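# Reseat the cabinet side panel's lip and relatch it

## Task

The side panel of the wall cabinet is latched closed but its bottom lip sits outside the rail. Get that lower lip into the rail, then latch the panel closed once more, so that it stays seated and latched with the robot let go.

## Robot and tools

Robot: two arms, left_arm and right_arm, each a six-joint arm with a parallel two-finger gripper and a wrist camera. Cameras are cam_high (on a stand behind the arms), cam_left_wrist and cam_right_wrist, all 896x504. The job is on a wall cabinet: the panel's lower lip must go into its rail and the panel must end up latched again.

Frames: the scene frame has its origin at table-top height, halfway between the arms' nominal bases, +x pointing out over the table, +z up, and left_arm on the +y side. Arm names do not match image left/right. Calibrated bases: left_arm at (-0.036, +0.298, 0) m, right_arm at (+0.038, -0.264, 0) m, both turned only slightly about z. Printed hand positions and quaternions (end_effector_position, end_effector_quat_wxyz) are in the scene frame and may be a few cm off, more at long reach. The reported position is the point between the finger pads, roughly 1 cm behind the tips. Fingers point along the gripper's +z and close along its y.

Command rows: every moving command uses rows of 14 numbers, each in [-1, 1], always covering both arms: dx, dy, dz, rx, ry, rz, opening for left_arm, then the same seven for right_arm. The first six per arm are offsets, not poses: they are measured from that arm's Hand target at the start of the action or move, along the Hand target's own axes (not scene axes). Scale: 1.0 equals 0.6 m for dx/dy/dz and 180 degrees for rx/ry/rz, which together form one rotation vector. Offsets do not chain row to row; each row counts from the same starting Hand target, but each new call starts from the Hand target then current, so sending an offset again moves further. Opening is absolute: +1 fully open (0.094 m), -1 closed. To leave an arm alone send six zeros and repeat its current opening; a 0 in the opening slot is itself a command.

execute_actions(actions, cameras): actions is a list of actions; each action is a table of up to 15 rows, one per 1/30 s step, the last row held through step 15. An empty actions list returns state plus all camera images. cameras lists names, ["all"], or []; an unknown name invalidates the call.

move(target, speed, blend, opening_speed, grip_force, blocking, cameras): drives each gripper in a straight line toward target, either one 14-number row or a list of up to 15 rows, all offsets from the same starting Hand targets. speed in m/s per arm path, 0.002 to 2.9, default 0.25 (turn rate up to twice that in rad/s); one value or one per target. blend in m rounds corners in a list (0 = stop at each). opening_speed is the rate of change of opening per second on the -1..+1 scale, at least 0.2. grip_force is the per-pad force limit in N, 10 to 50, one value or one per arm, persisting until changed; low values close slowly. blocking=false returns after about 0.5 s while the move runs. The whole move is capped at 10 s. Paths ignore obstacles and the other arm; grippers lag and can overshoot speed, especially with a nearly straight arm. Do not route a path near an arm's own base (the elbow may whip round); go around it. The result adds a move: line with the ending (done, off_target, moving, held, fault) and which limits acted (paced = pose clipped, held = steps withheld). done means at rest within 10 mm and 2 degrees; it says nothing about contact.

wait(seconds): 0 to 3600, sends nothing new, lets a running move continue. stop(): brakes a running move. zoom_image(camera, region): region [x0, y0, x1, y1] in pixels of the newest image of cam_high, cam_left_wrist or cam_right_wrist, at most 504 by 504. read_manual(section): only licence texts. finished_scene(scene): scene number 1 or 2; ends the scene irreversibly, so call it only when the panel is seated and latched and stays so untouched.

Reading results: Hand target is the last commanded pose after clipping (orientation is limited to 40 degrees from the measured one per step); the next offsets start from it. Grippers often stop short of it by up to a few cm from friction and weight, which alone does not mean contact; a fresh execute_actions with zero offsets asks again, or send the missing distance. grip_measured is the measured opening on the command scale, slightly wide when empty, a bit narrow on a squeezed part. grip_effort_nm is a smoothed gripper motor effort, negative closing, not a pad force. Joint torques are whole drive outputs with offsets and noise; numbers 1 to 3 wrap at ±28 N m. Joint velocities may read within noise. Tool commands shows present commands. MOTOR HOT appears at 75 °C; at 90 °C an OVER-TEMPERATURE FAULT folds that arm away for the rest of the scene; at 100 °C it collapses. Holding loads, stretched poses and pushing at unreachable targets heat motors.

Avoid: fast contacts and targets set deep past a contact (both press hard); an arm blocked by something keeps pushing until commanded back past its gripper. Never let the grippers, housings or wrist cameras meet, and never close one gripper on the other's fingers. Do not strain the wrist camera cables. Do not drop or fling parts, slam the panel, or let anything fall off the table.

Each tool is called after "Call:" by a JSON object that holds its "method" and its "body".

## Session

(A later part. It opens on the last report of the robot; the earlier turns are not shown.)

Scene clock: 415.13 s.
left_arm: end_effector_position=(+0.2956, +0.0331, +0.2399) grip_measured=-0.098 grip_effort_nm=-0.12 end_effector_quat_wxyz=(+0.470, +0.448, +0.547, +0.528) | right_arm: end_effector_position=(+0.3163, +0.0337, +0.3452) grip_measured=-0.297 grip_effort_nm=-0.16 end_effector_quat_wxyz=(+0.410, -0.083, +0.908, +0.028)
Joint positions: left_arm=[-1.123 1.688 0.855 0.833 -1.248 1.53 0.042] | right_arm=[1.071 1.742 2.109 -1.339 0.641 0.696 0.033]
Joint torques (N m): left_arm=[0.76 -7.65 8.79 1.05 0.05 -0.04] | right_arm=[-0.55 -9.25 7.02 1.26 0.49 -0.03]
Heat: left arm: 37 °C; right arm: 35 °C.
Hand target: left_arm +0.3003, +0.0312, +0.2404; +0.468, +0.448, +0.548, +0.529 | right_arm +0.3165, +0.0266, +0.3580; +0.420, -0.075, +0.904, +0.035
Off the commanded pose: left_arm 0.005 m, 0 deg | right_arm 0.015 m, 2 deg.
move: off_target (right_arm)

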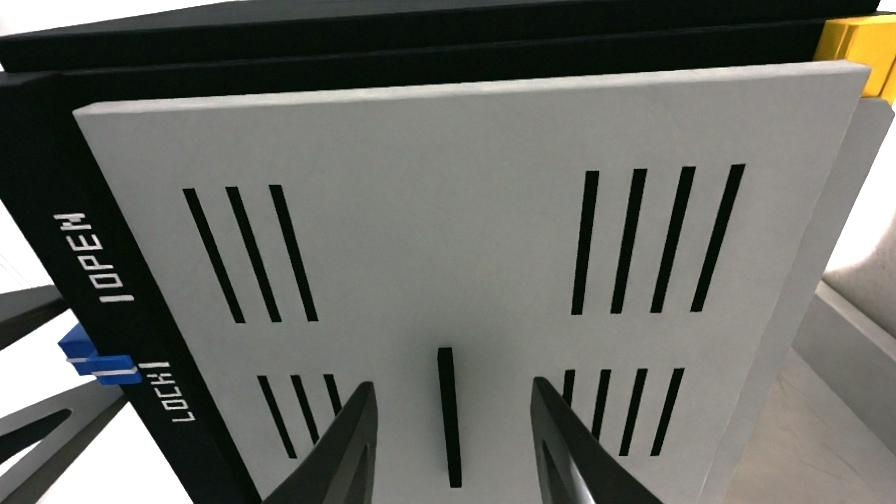

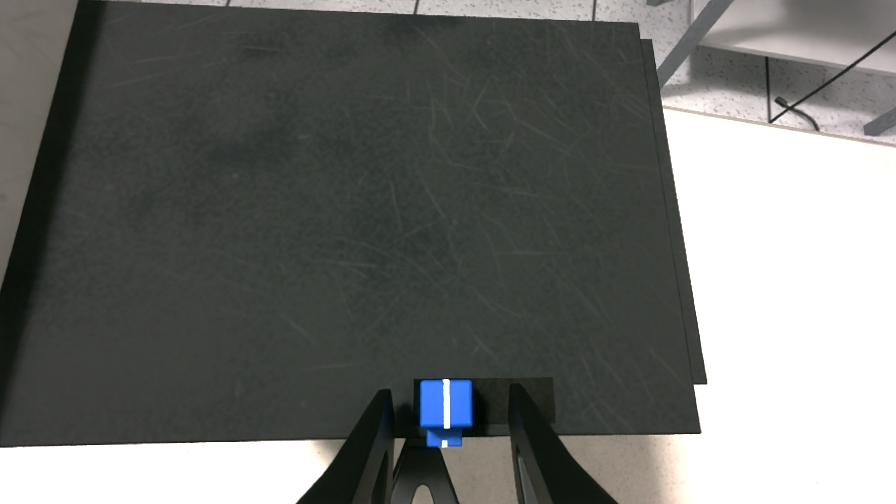

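Call:
{"method": "move", "body": {"target": [0,0,0,0,0,0,-1,-0.003,0,0,0,0,0,-0.3], "cameras": ["cam_left_wrist","cam_right_wrist"], "speed": 0.06, "opening_speed": 0.7}}

Scene clock: 430.80 s.
left_arm: end_effector_position=(+0.2956, +0.0331, +0.2398) grip_measured=-0.995 grip_effort_nm=-0.28 end_effector_quat_wxyz=(+0.470, +0.448, +0.547, +0.528) | right_arm: end_effector_position=(+0.3163, +0.0342, +0.3483) grip_measured=-0.297 grip_effort_nm=-0.16 end_effector_quat_wxyz=(+0.412, -0.084, +0.907, +0.032)
Joint positions: left_arm=[-1.123 1.688 0.855 0.832 -1.248 1.53 0] | right_arm=[1.071 1.742 2.119 -1.339 0.639 0.692 0.033]
Joint torques (N m): left_arm=[0.77 -7.69 8.8 1.06 0.04 -0.06] | right_arm=[-0.57 -8.61 7.71 1.21 0.47 -0.05]
Heat: left arm: 37 °C; right arm: 35 °C.
Hand target: left_arm +0.3003, +0.0312, +0.2404; +0.468, +0.448, +0.548, +0.529 | right_arm +0.3177, +0.0268, +0.3593; +0.420, -0.075, +0.904, +0.034
Off the commanded pose: left_arm 0.005 m, 0 deg | right_arm 0.013 m, 1 deg.
move: off_target (right_arm)

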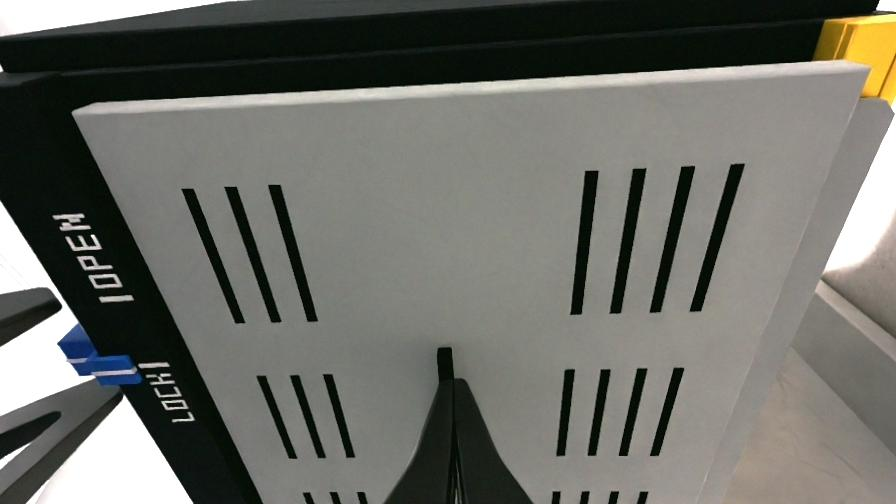

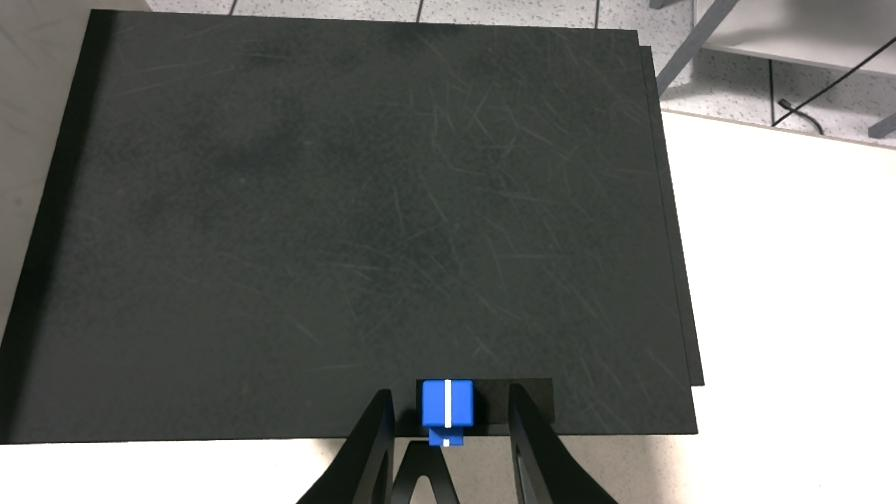

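Call:
{"method": "move", "body": {"target": [[0,0,0,0,0,0,-0.4,0,0,0,0,0,0,-0.3],[0.003,0,0.022,0,0,0,-0.4,0,0,0,0,0,0,-0.9],[0.003,0,0.022,0,0,0,-1,0,0,0,0,0,0,-0.9]], "cameras": ["cam_left_wrist","cam_right_wrist"], "speed": 0.04, "opening_speed": 0.7}}

Scene clock: 457.53 s.
left_arm: end_effector_position=(+0.3049, +0.0351, +0.2418) grip_measured=-0.946 grip_effort_nm=-1.03 end_effector_quat_wxyz=(+0.473, +0.446, +0.548, +0.526) | right_arm: end_effector_position=(+0.3160, +0.0348, +0.3481) grip_measured=-0.720 grip_effort_nm=-1.03 end_effector_quat_wxyz=(+0.411, -0.084, +0.907, +0.033)
Joint positions: left_arm=[-1.094 1.692 0.867 0.828 -1.217 1.524 0.003] | right_arm=[1.071 1.742 2.119 -1.338 0.635 0.692 0.013]
Joint torques (N m): left_arm=[1.58 -7.34 8.69 1.11 0.11 0.01] | right_arm=[-0.85 -8.72 7.51 1.18 0.54 -0.01]
Heat: left arm: 38 °C; right arm: 35 °C.
Hand target: left_arm +0.3130, +0.0352, +0.2403; +0.468, +0.448, +0.548, +0.529 | right_arm +0.3177, +0.0268, +0.3593; +0.420, -0.075, +0.904, +0.034
Off the commanded pose: left_arm 0.008 m, 1 deg | right_arm 0.014 m, 2 deg.
move: done; target 2's new opening was sent with right_arm's hand 0.013 m and 1 deg from that target

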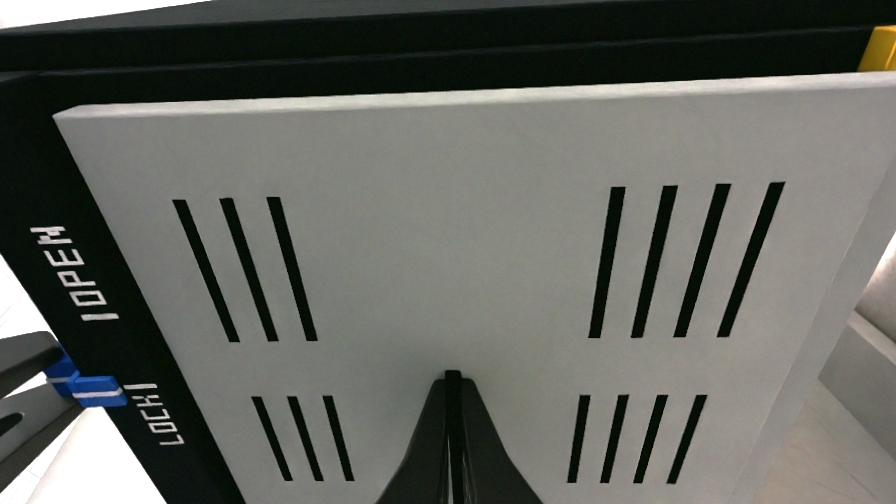

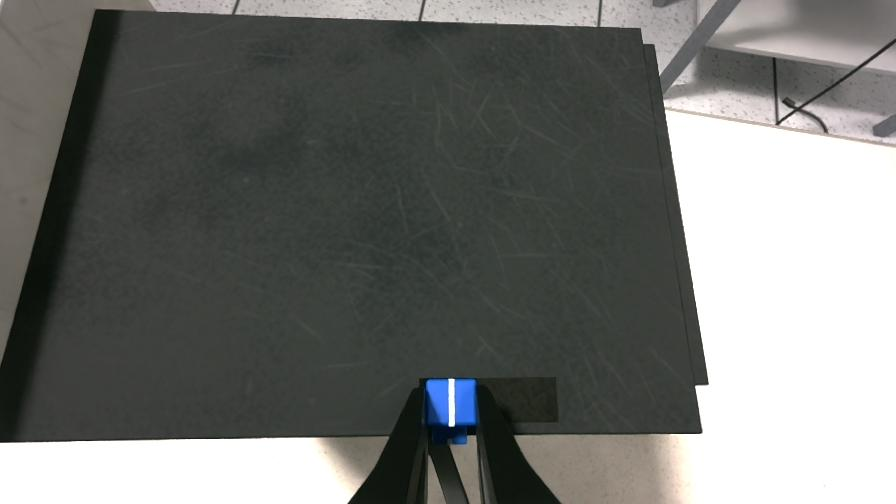

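Call:
{"method": "move", "body": {"target": [0,0,0,0,0,0,-1,0,-0.045,0,0,0,0,-0.9], "cameras": ["cam_left_wrist","cam_right_wrist"], "speed": 0.05}}

Scene clock: 465.30 s.
left_arm: end_effector_position=(+0.3050, +0.0347, +0.2418) grip_measured=-0.947 grip_effort_nm=-1.06 end_effector_quat_wxyz=(+0.474, +0.447, +0.548, +0.525) | right_arm: end_effector_position=(+0.3197, +0.0224, +0.3489) grip_measured=-0.720 grip_effort_nm=-1.03 end_effector_quat_wxyz=(+0.405, -0.087, +0.909, +0.051)
Joint positions: left_arm=[-1.094 1.692 0.867 0.828 -1.215 1.524 0.002] | right_arm=[1.024 1.676 2.043 -1.284 0.574 0.646 0.013]
Joint torques (N m): left_arm=[1.58 -7.31 8.72 1.1 0.08 0.01] | right_arm=[-1.77 -10.99 4.34 1.25 0.75 -0.05]
Heat: left arm: 38 °C; right arm: 35 °C.
Hand target: left_arm +0.3130, +0.0352, +0.2403; +0.468, +0.448, +0.548, +0.529 | right_arm +0.3221, +0.0002, +0.3594; +0.420, -0.075, +0.904, +0.035
Off the commanded pose: left_arm 0.008 m, 1 deg | right_arm 0.025 m, 3 deg.
move: off_target (right_arm)

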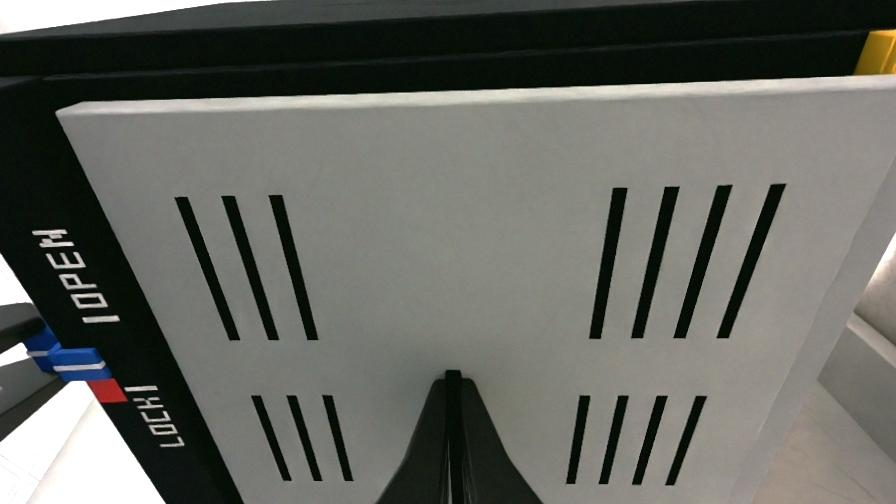

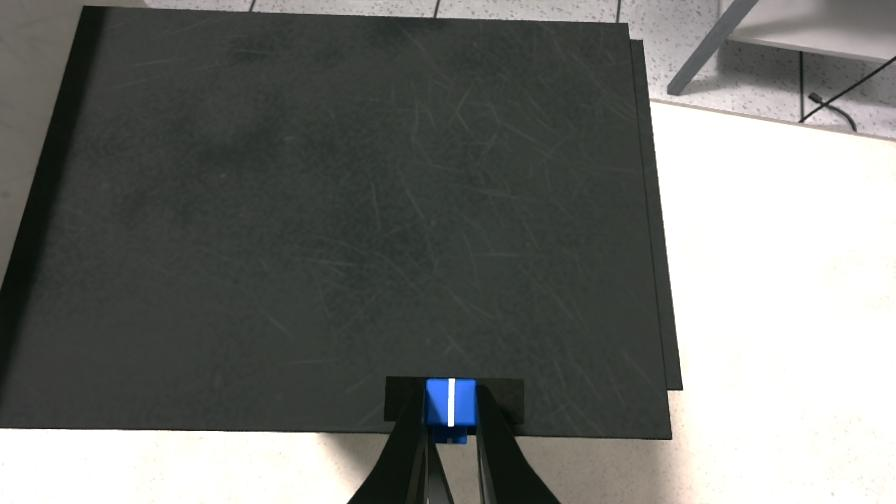

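Call:
{"method": "move", "body": {"target": [0,0,0,0,0,0,-1,0,-0.033,0,0,0,0,-0.9], "cameras": ["cam_left_wrist","cam_right_wrist"], "speed": 0.05}}

Scene clock: 471.13 s.
left_arm: end_effector_position=(+0.3051, +0.0344, +0.2404) grip_measured=-0.947 grip_effort_nm=-1.06 end_effector_quat_wxyz=(+0.472, +0.449, +0.547, +0.526) | right_arm: end_effector_position=(+0.3223, +0.0087, +0.3492) grip_measured=-0.721 grip_effort_nm=-1.03 end_effector_quat_wxyz=(+0.403, -0.091, +0.909, +0.060)
Joint positions: left_arm=[-1.094 1.694 0.867 0.824 -1.214 1.524 0.002] | right_arm=[0.982 1.615 1.971 -1.241 0.53 0.602 0.013]
Joint torques (N m): left_arm=[1.59 -7.54 8.72 1.13 0.08 0.01] | right_arm=[-1.99 -10.44 4.52 1.19 0.95 -0.11]
Heat: left arm: 38 °C; right arm: 35 °C.
Hand target: left_arm +0.3130, +0.0351, +0.2403; +0.468, +0.448, +0.548, +0.529 | right_arm +0.3254, -0.0194, +0.3593; +0.420, -0.075, +0.904, +0.034
Off the commanded pose: left_arm 0.008 m, 1 deg | right_arm 0.030 m, 4 deg.
move: off_target (right_arm)

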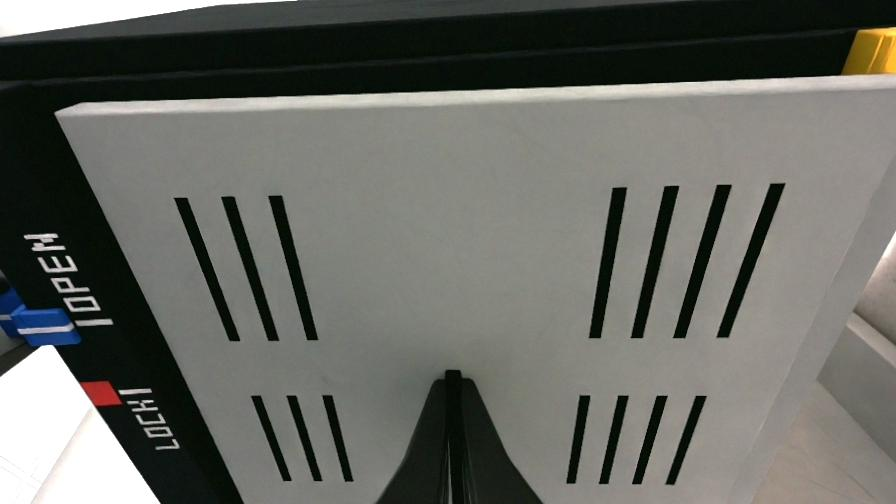

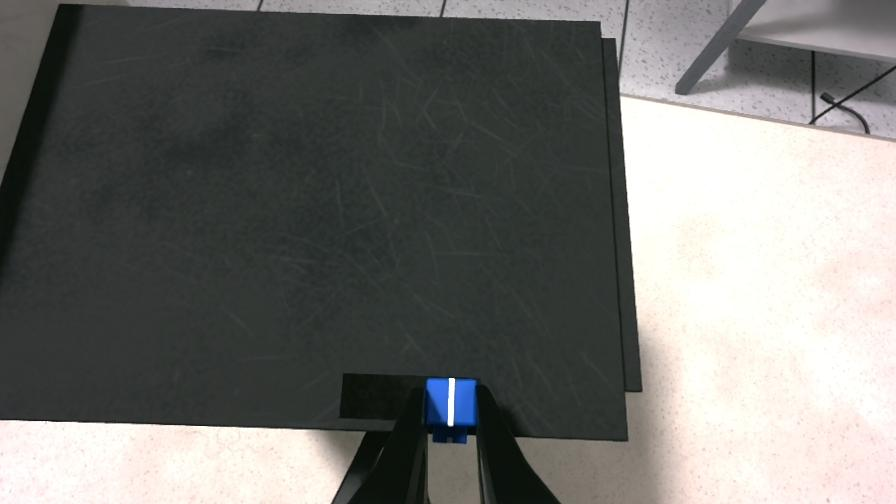

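Call:
{"method": "move", "body": {"target": [0,0.004,-0.06,0,0,0,-1,0,0,0,0,0,0,-0.9], "cameras": ["cam_left_wrist","cam_right_wrist"], "speed": 0.05}}

Scene clock: 482.17 s.
left_arm: end_effector_position=(+0.2812, +0.0236, +0.2305) grip_measured=-0.947 grip_effort_nm=-1.07 end_effector_quat_wxyz=(+0.455, +0.469, +0.537, +0.533) | right_arm: end_effector_position=(+0.3222, +0.0087, +0.3493) grip_measured=-0.721 grip_effort_nm=-1.03 end_effector_quat_wxyz=(+0.403, -0.091, +0.908, +0.060)
Joint positions: left_arm=[-1.173 1.694 0.853 0.779 -1.287 1.524 0.002] | right_arm=[0.982 1.614 1.971 -1.241 0.53 0.601 0.013]
Joint torques (N m): left_arm=[-0.27 -11.6 6.43 1.4 -0.21 -0.07] | right_arm=[-2.17 -10.77 4.42 1.19 0.91 -0.11]
Heat: left arm: 38 °C; right arm: 35 °C.
Hand target: left_arm +0.2775, +0.0294, +0.2429; +0.468, +0.448, +0.548, +0.529 | right_arm +0.3253, -0.0194, +0.3594; +0.420, -0.075, +0.904, +0.035
Off the commanded pose: left_arm 0.014 m, 3 deg | right_arm 0.030 m, 4 deg.
move: off_target (left_arm)

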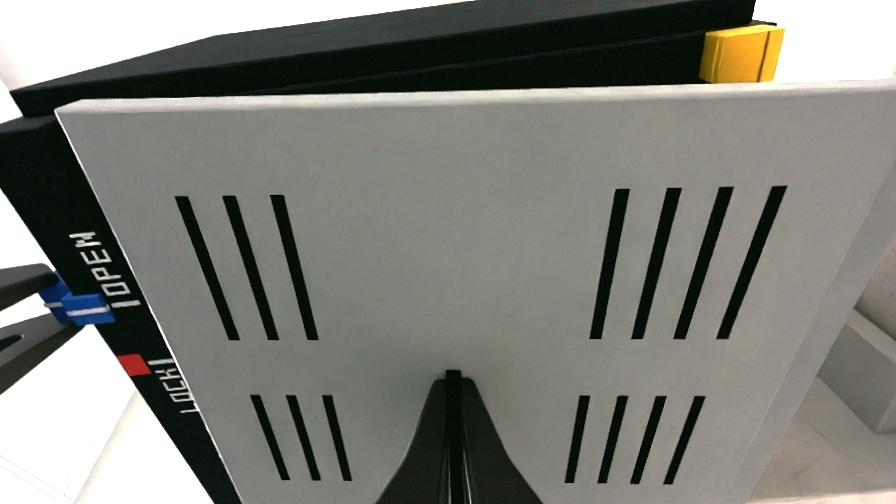

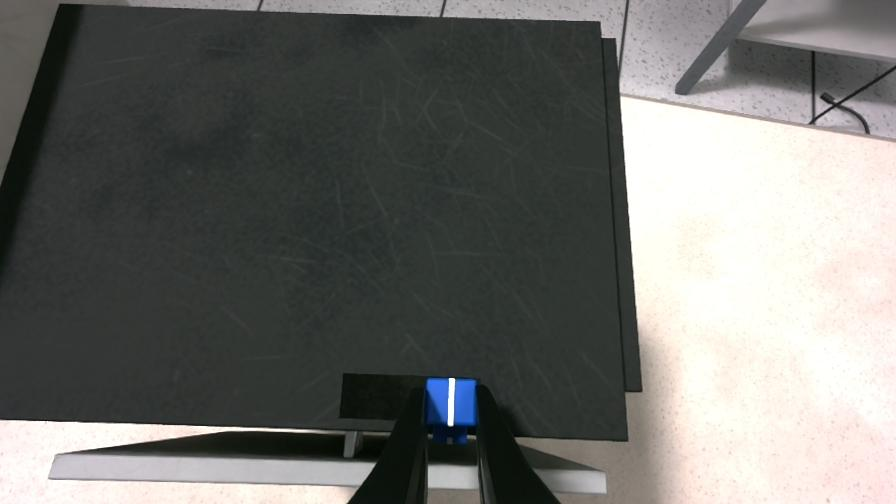

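Call:
{"method": "move", "body": {"target": [[-0.003,0,-0.03,0,0,0,-1,0,0.035,0,0,0,0,-0.3],[-0.003,0.0,-0.03,0,0,0,-1,-0.04,0.035,-0.12,0,0,0,-0.3],[-0.003,0,-0.03,0,0,0,-1,0.063,-0.308,-0.138,-0.148,-0.1,-0.054,-0.3],[-0.003,0,-0.03,0,0,0,-1,0.285,-0.278,0.065,-0.296,-0.205,-0.108,-0.3]], "speed": 0.15, "cameras": ["all"]}}

Scene clock: 518.83 s.
left_arm: end_effector_position=(+0.2637, +0.0172, +0.2278) grip_measured=-0.947 grip_effort_nm=-1.06 end_effector_quat_wxyz=(+0.452, +0.472, +0.534, +0.535) | right_arm: end_effector_position=(+0.2706, -0.1958, +0.1978) grip_measured=-0.303 grip_effort_nm=0.16 end_effector_quat_wxyz=(+0.600, -0.351, +0.632, +0.342)
Joint positions: left_arm=[-1.229 1.694 0.845 0.774 -1.341 1.52 0.002] | right_arm=[-0.573 1.326 0.667 -1.239 -1.524 -1.887 0.033]
Joint torques (N m): left_arm=[-0.2 -12.45 6.28 1.37 -0.25 -0.07] | right_arm=[0.59 -2.25 6.68 -0.28 -0.74 -0.02]
Heat: left arm: 36 °C; right arm: 35 °C.
Hand target: left_arm +0.2600, +0.0248, +0.2429; +0.468, +0.448, +0.548, +0.529 | right_arm +0.2734, -0.1972, +0.2036; +0.596, -0.380, +0.596, +0.380
Off the commanded pose: left_arm 0.017 m, 4 deg | right_arm 0.007 m, 7 deg.
move: off_target (left_arm, right_arm)

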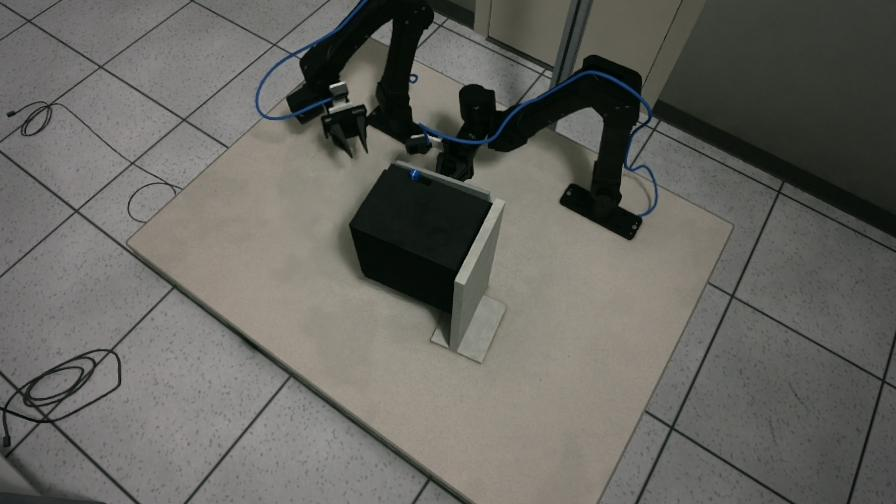

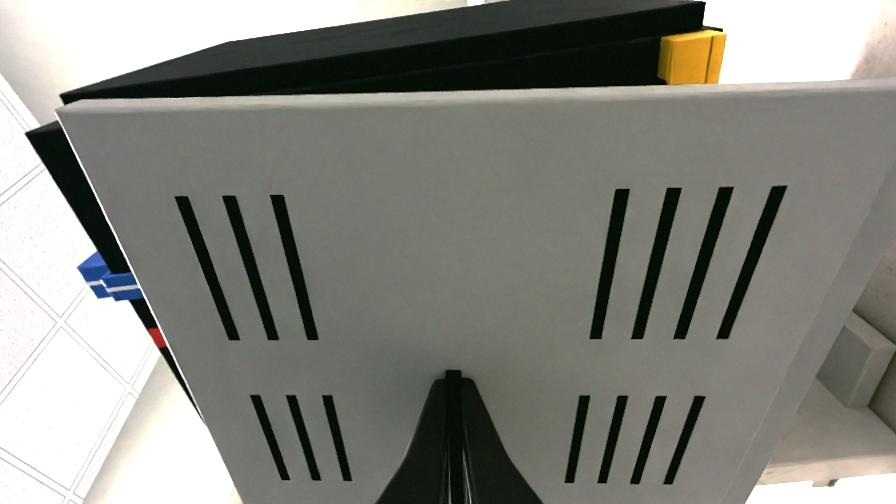

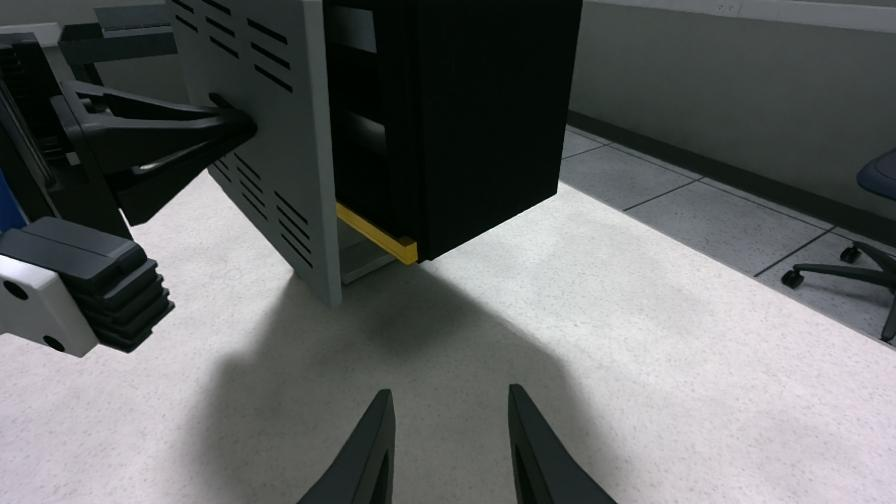

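Call:
{"method": "zoom_image", "body": {"camera": "cam_right_wrist", "region": [180, 130, 460, 330]}}

Scaled by 1.800 from the camera's image (finer frame: 1280x720).

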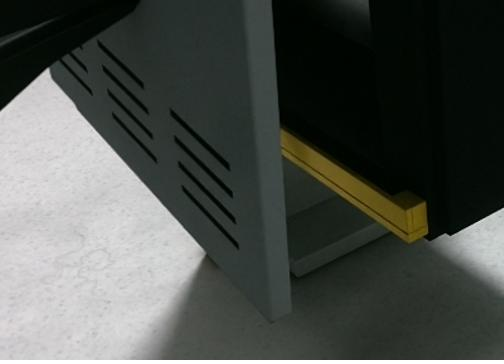

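Call:
{"method": "move", "body": {"target": [0.007,0.055,0,-0.03,0,-0.01,-1,0,0,0,0,0,0,-0.3], "speed": 0.06, "cameras": ["cam_left_wrist","cam_right_wrist"]}}

Call:
{"method": "zoom_image", "body": {"camera": "cam_right_wrist", "region": [180, 50, 460, 330]}}

Scene clock: 537.87 s.
left_arm: end_effector_position=(+0.2596, +0.0298, +0.2692) grip_measured=-0.947 grip_effort_nm=-1.06 end_effector_quat_wxyz=(+0.479, +0.428, +0.530, +0.554) | right_arm: end_effector_position=(+0.2705, -0.1958, +0.1978) grip_measured=-0.303 grip_effort_nm=0.16 end_effector_quat_wxyz=(+0.600, -0.351, +0.632, +0.342)
Joint positions: left_arm=[-1.229 1.694 0.823 1.228 -1.362 1.886 0.002] | right_arm=[-0.573 1.326 0.667 -1.239 -1.524 -1.887 0.033]
Joint torques (N m): left_arm=[0.16 -9.14 6.06 1.36 0.37 0.06] | right_arm=[0.65 -2.86 6.71 -0.1 -0.72 -0.01]
Heat: left arm: 36 °C; right arm: 36 °C.
Hand target: left_arm +0.2592, +0.0302, +0.2757; +0.496, +0.417, +0.530, +0.547 | right_arm +0.2740, -0.1965, +0.2035; +0.605, -0.353, +0.626, +0.342 (not the last commanded pose)
Off the commanded pose: left_arm 0.007 m, 2 deg | right_arm 0.007 m, 7 deg.
move: done

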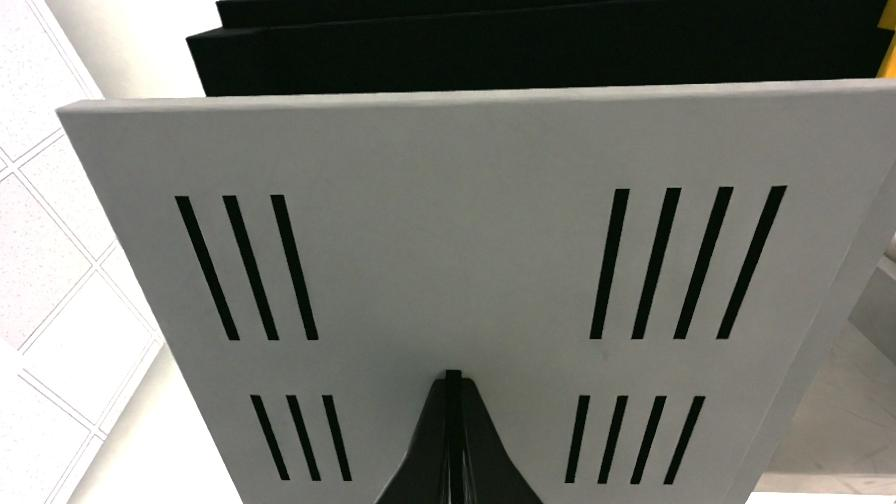

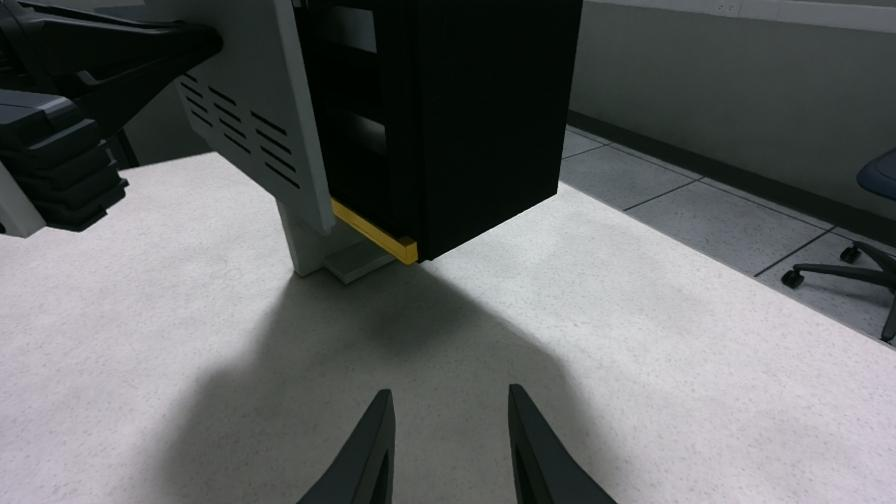

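Scaled by 1.800 from the camera's image (finer frame: 1280x720).

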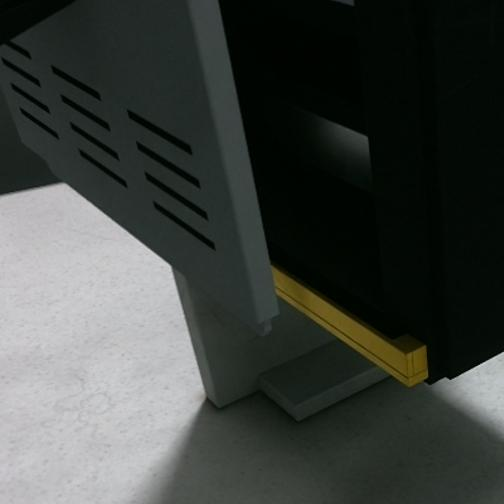

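Call:
{"method": "move", "body": {"target": [-0.004,-0.010,0.052,-0.044,0,0,-1,0,0,0,0,0,0,-0.3], "speed": 0.05, "cameras": ["cam_left_wrist","cam_right_wrist"]}}

Call:
{"method": "zoom_image", "body": {"camera": "cam_right_wrist", "region": [280, 130, 480, 290]}}

Scene clock: 584.20 s.
left_arm: end_effector_position=(+0.2886, +0.0342, +0.2580) grip_measured=-0.947 grip_effort_nm=-1.06 end_effector_quat_wxyz=(+0.478, +0.424, +0.501, +0.584) | right_arm: end_effector_position=(+0.2705, -0.1958, +0.1978) grip_measured=-0.303 grip_effort_nm=0.17 end_effector_quat_wxyz=(+0.600, -0.351, +0.632, +0.342)
Joint positions: left_arm=[-1.139 1.82 0.823 1.468 -1.259 2.037 0.002] | right_arm=[-0.573 1.326 0.667 -1.239 -1.524 -1.887 0.033]
Joint torques (N m): left_arm=[0.95 -8.65 6.35 1.92 0.75 0.02] | right_arm=[0.38 -2.74 6.72 -0.13 -0.64 -0.04]
Motor temperatures (°C): left_arm=[24 30 37 37 27 28 32] | right_arm=[26 31 36 29 28 24 28]
Heat: left arm: 37 °C; right arm: 36 °C.
Hand target: left_arm +0.2909, +0.0326, +0.2727; +0.524, +0.382, +0.490, +0.582 | right_arm +0.2740, -0.1965, +0.2035; +0.605, -0.353, +0.626, +0.342
Off the commanded pose: left_arm 0.015 m, 7 deg | right_arm 0.007 m, 1 deg.
joint sent to its limit (left arm) — joint 4 (wrist pitch), upper limit. The joint targets still meet the commanded pose.
move: off_target (left_arm)

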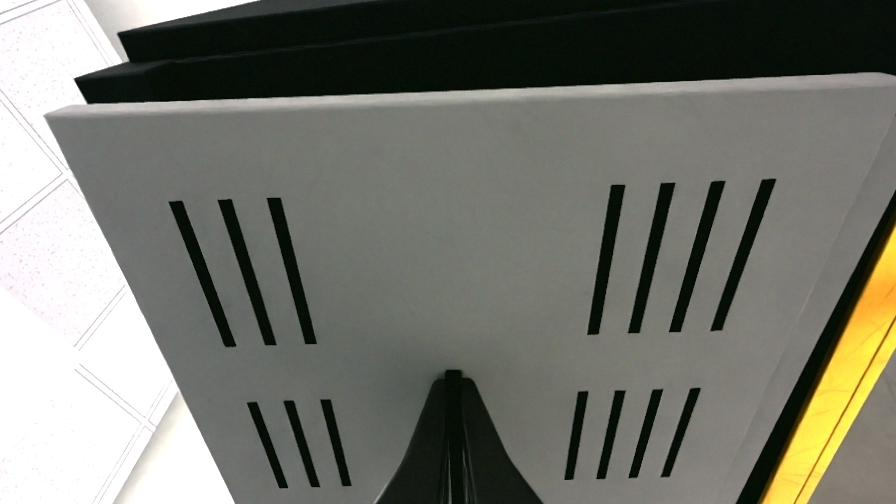

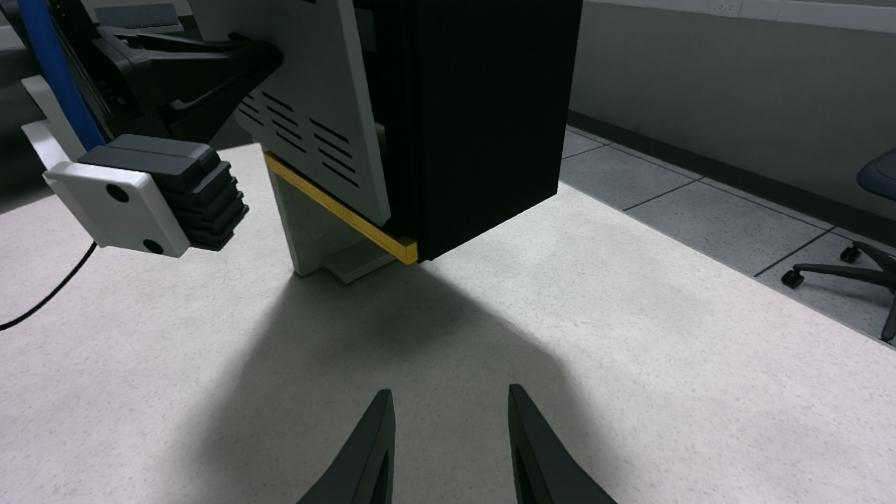

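Scaled by 2.520 from the camera's image (finer frame: 1280x720).

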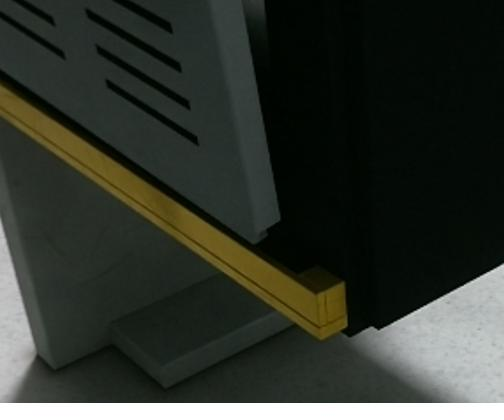

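Call:
{"method": "move", "body": {"target": [0.002,-0.032,-0.008,0,0,0,-1,0,0,0,0,0,0,-0.3], "speed": 0.04, "cameras": ["cam_left_wrist","cam_right_wrist"]}}

Call:
{"method": "zoom_image", "body": {"camera": "cam_right_wrist", "region": [280, 130, 480, 290]}}

Scene clock: 599.80 s.
left_arm: end_effector_position=(+0.2906, +0.0336, +0.2533) grip_measured=-0.947 grip_effort_nm=-1.06 end_effector_quat_wxyz=(+0.492, +0.416, +0.506, +0.573) | right_arm: end_effector_position=(+0.2705, -0.1958, +0.1978) grip_measured=-0.303 grip_effort_nm=0.16 end_effector_quat_wxyz=(+0.600, -0.351, +0.632, +0.342)
Joint positions: left_arm=[-1.133 1.83 0.814 1.47 -1.244 1.983 0.002] | right_arm=[-0.573 1.326 0.667 -1.239 -1.524 -1.887 0.033]
Joint torques (N m): left_arm=[0.4 -6.93 4.64 1.93 0.58 -0.01] | right_arm=[0.53 -2.65 6.79 -0.11 -0.71 0.02]
Heat: left arm: 39 °C; right arm: 36 °C.
Hand target: left_arm +0.2906, +0.0324, +0.2530; +0.524, +0.382, +0.491, +0.582 | right_arm +0.2740, -0.1965, +0.2035; +0.605, -0.353, +0.626, +0.342
Off the commanded pose: left_arm 0.001 m, 6 deg | right_arm 0.007 m, 1 deg.
joint sent to its limit (left arm) — joint 4 (wrist pitch), upper limit. The joint targets are off in orientation, not in position.
move: off_target (left_arm)

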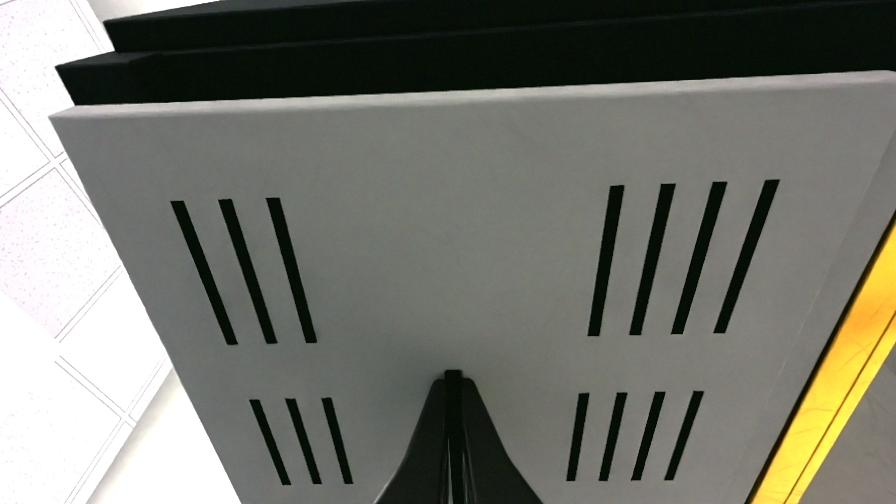

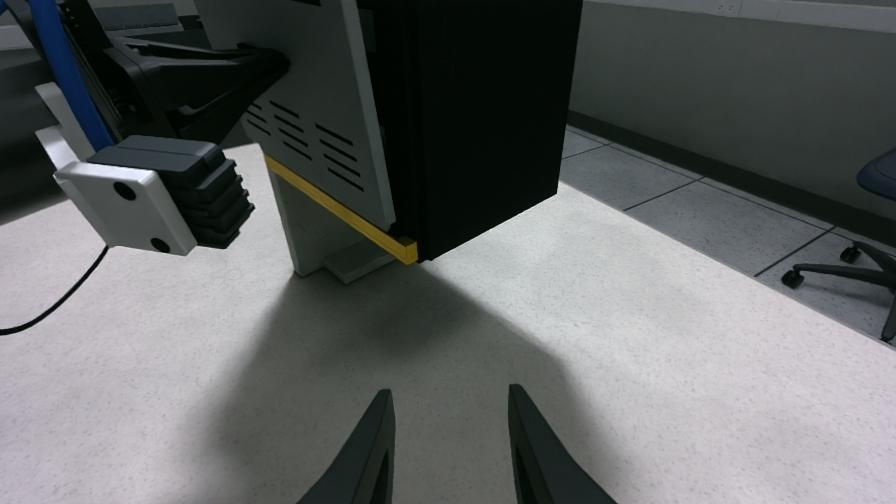

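Scaled by 2.520 from the camera's image (finer frame: 1280x720).

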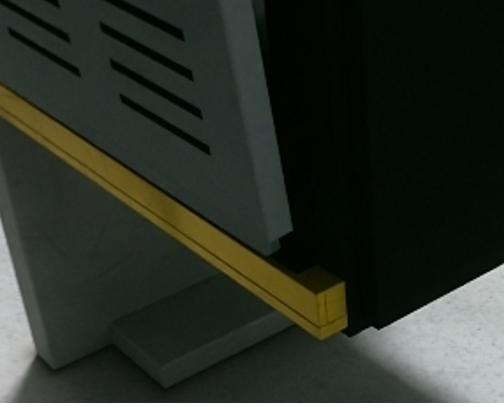

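Call:
{"method": "move", "body": {"target": [0.001,-0.018,-0.005,0,0,0,-1,0,0,0,0,0,0,-0.3], "speed": 0.03, "cameras": ["cam_left_wrist","cam_right_wrist"]}}

Call:
{"method": "zoom_image", "body": {"camera": "cam_right_wrist", "region": [280, 130, 480, 290]}}

Scene clock: 613.07 s.
left_arm: end_effector_position=(+0.2904, +0.0336, +0.2503) grip_measured=-0.947 grip_effort_nm=-1.06 end_effector_quat_wxyz=(+0.499, +0.411, +0.511, +0.566) | right_arm: end_effector_position=(+0.2705, -0.1958, +0.1978) grip_measured=-0.303 grip_effort_nm=0.16 end_effector_quat_wxyz=(+0.600, -0.351, +0.632, +0.342)
Joint positions: left_arm=[-1.133 1.834 0.807 1.471 -1.241 1.948 0.002] | right_arm=[-0.573 1.326 0.667 -1.239 -1.524 -1.887 0.033]
Joint torques (N m): left_arm=[0.25 -5.74 3.81 1.92 0.51 0.05] | right_arm=[0.44 -2.56 6.8 -0.19 -0.69 0.04]
Heat: left arm: 40 °C; right arm: 36 °C.
Hand target: left_arm +0.2902, +0.0322, +0.2416; +0.524, +0.382, +0.490, +0.582 | right_arm +0.2740, -0.1965, +0.2035; +0.605, -0.353, +0.626, +0.342
Off the commanded pose: left_arm 0.009 m, 5 deg | right_arm 0.007 m, 1 deg.
joint sent to its limit (left arm) — joint 4 (wrist pitch), upper limit. The joint targets are off in orientation, not in position.
move: off_target (left_arm)

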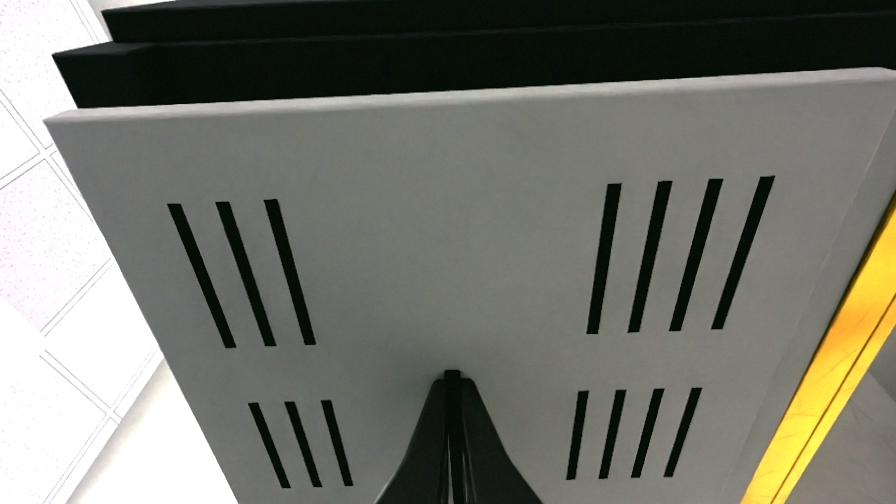

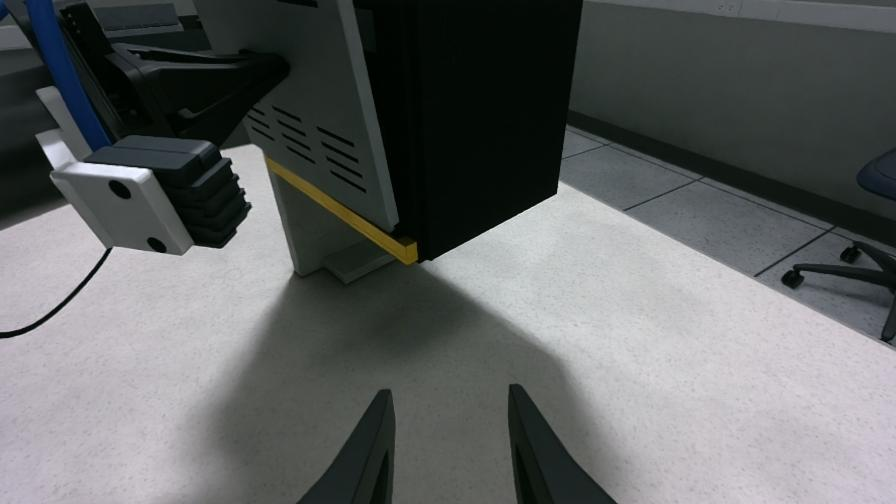

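Scaled by 2.520 from the camera's image (finer frame: 1280x720).

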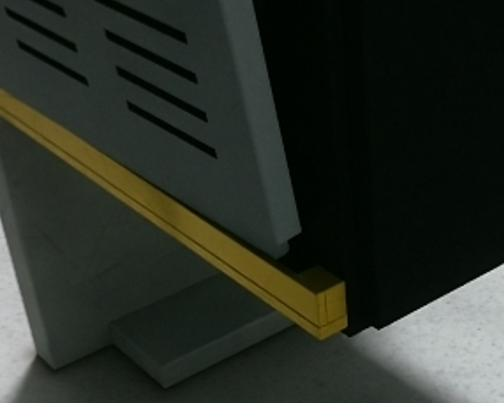

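Call:
{"method": "move", "body": {"target": [[0,0.025,0.004,0,0,0,-1,0,0,0,0,0,0,-0.3],[0,0.022,0.015,0,0,0,-1,0,0,0,0,0,0,-0.3],[0,0,0.012,0,0,0,-1,0,0,0,0,0,0,-0.3]], "speed": 0.03, "cameras": ["cam_left_wrist","cam_right_wrist"]}}

Call:
{"method": "zoom_image", "body": {"camera": "cam_right_wrist", "region": [280, 130, 480, 290]}}

Scene clock: 632.00 s.
left_arm: end_effector_position=(+0.2962, +0.0308, +0.2423) grip_measured=-0.947 grip_effort_nm=-1.06 end_effector_quat_wxyz=(+0.497, +0.421, +0.502, +0.569) | right_arm: end_effector_position=(+0.2705, -0.1958, +0.1978) grip_measured=-0.303 grip_effort_nm=0.16 end_effector_quat_wxyz=(+0.600, -0.351, +0.632, +0.342)
Joint positions: left_arm=[-1.119 1.861 0.807 1.471 -1.214 1.945 0.002] | right_arm=[-0.573 1.326 0.667 -1.239 -1.524 -1.887 0.033]
Joint torques (N m): left_arm=[0.76 -7.38 4.9 1.94 0.41 0.11] | right_arm=[0.4 -2.74 6.75 -0.1 -0.66 0]
Motor temperatures (°C): left_arm=[24 30 35 42 27 28 32] | right_arm=[26 31 37 28 28 24 28]
Heat: left arm: 42 °C; right arm: 37 °C.
Hand target: left_arm +0.2971, +0.0334, +0.2432; +0.524, +0.382, +0.490, +0.582 | right_arm +0.2740, -0.1965, +0.2035; +0.605, -0.353, +0.626, +0.342
Off the commanded pose: left_arm 0.003 m, 6 deg | right_arm 0.007 m, 1 deg.
joint sent to its limit (left arm) — joint 4 (wrist pitch), upper limit. The joint targets are off in orientation, not in position.
move: off_target (left_arm)

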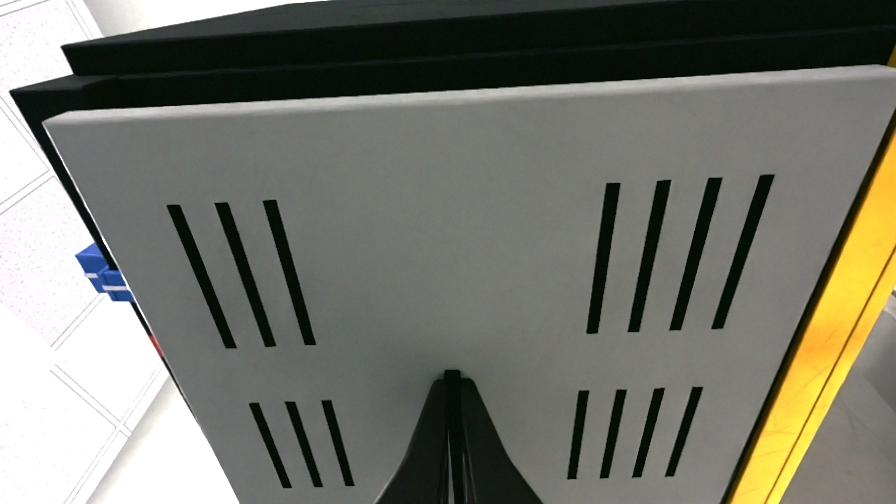

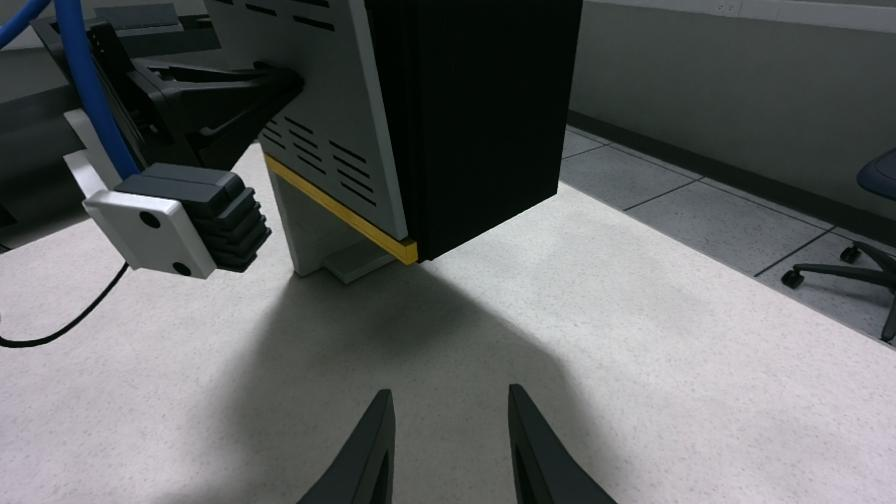

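Scaled by 2.520 from the camera's image (finer frame: 1280x720).

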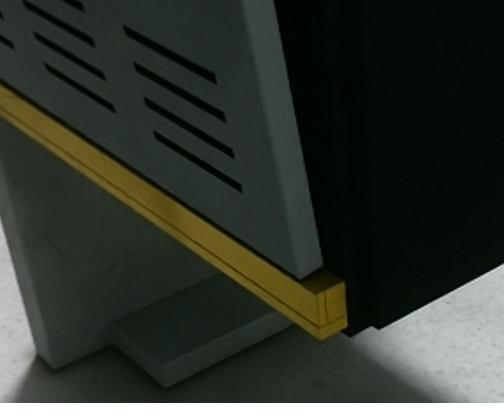

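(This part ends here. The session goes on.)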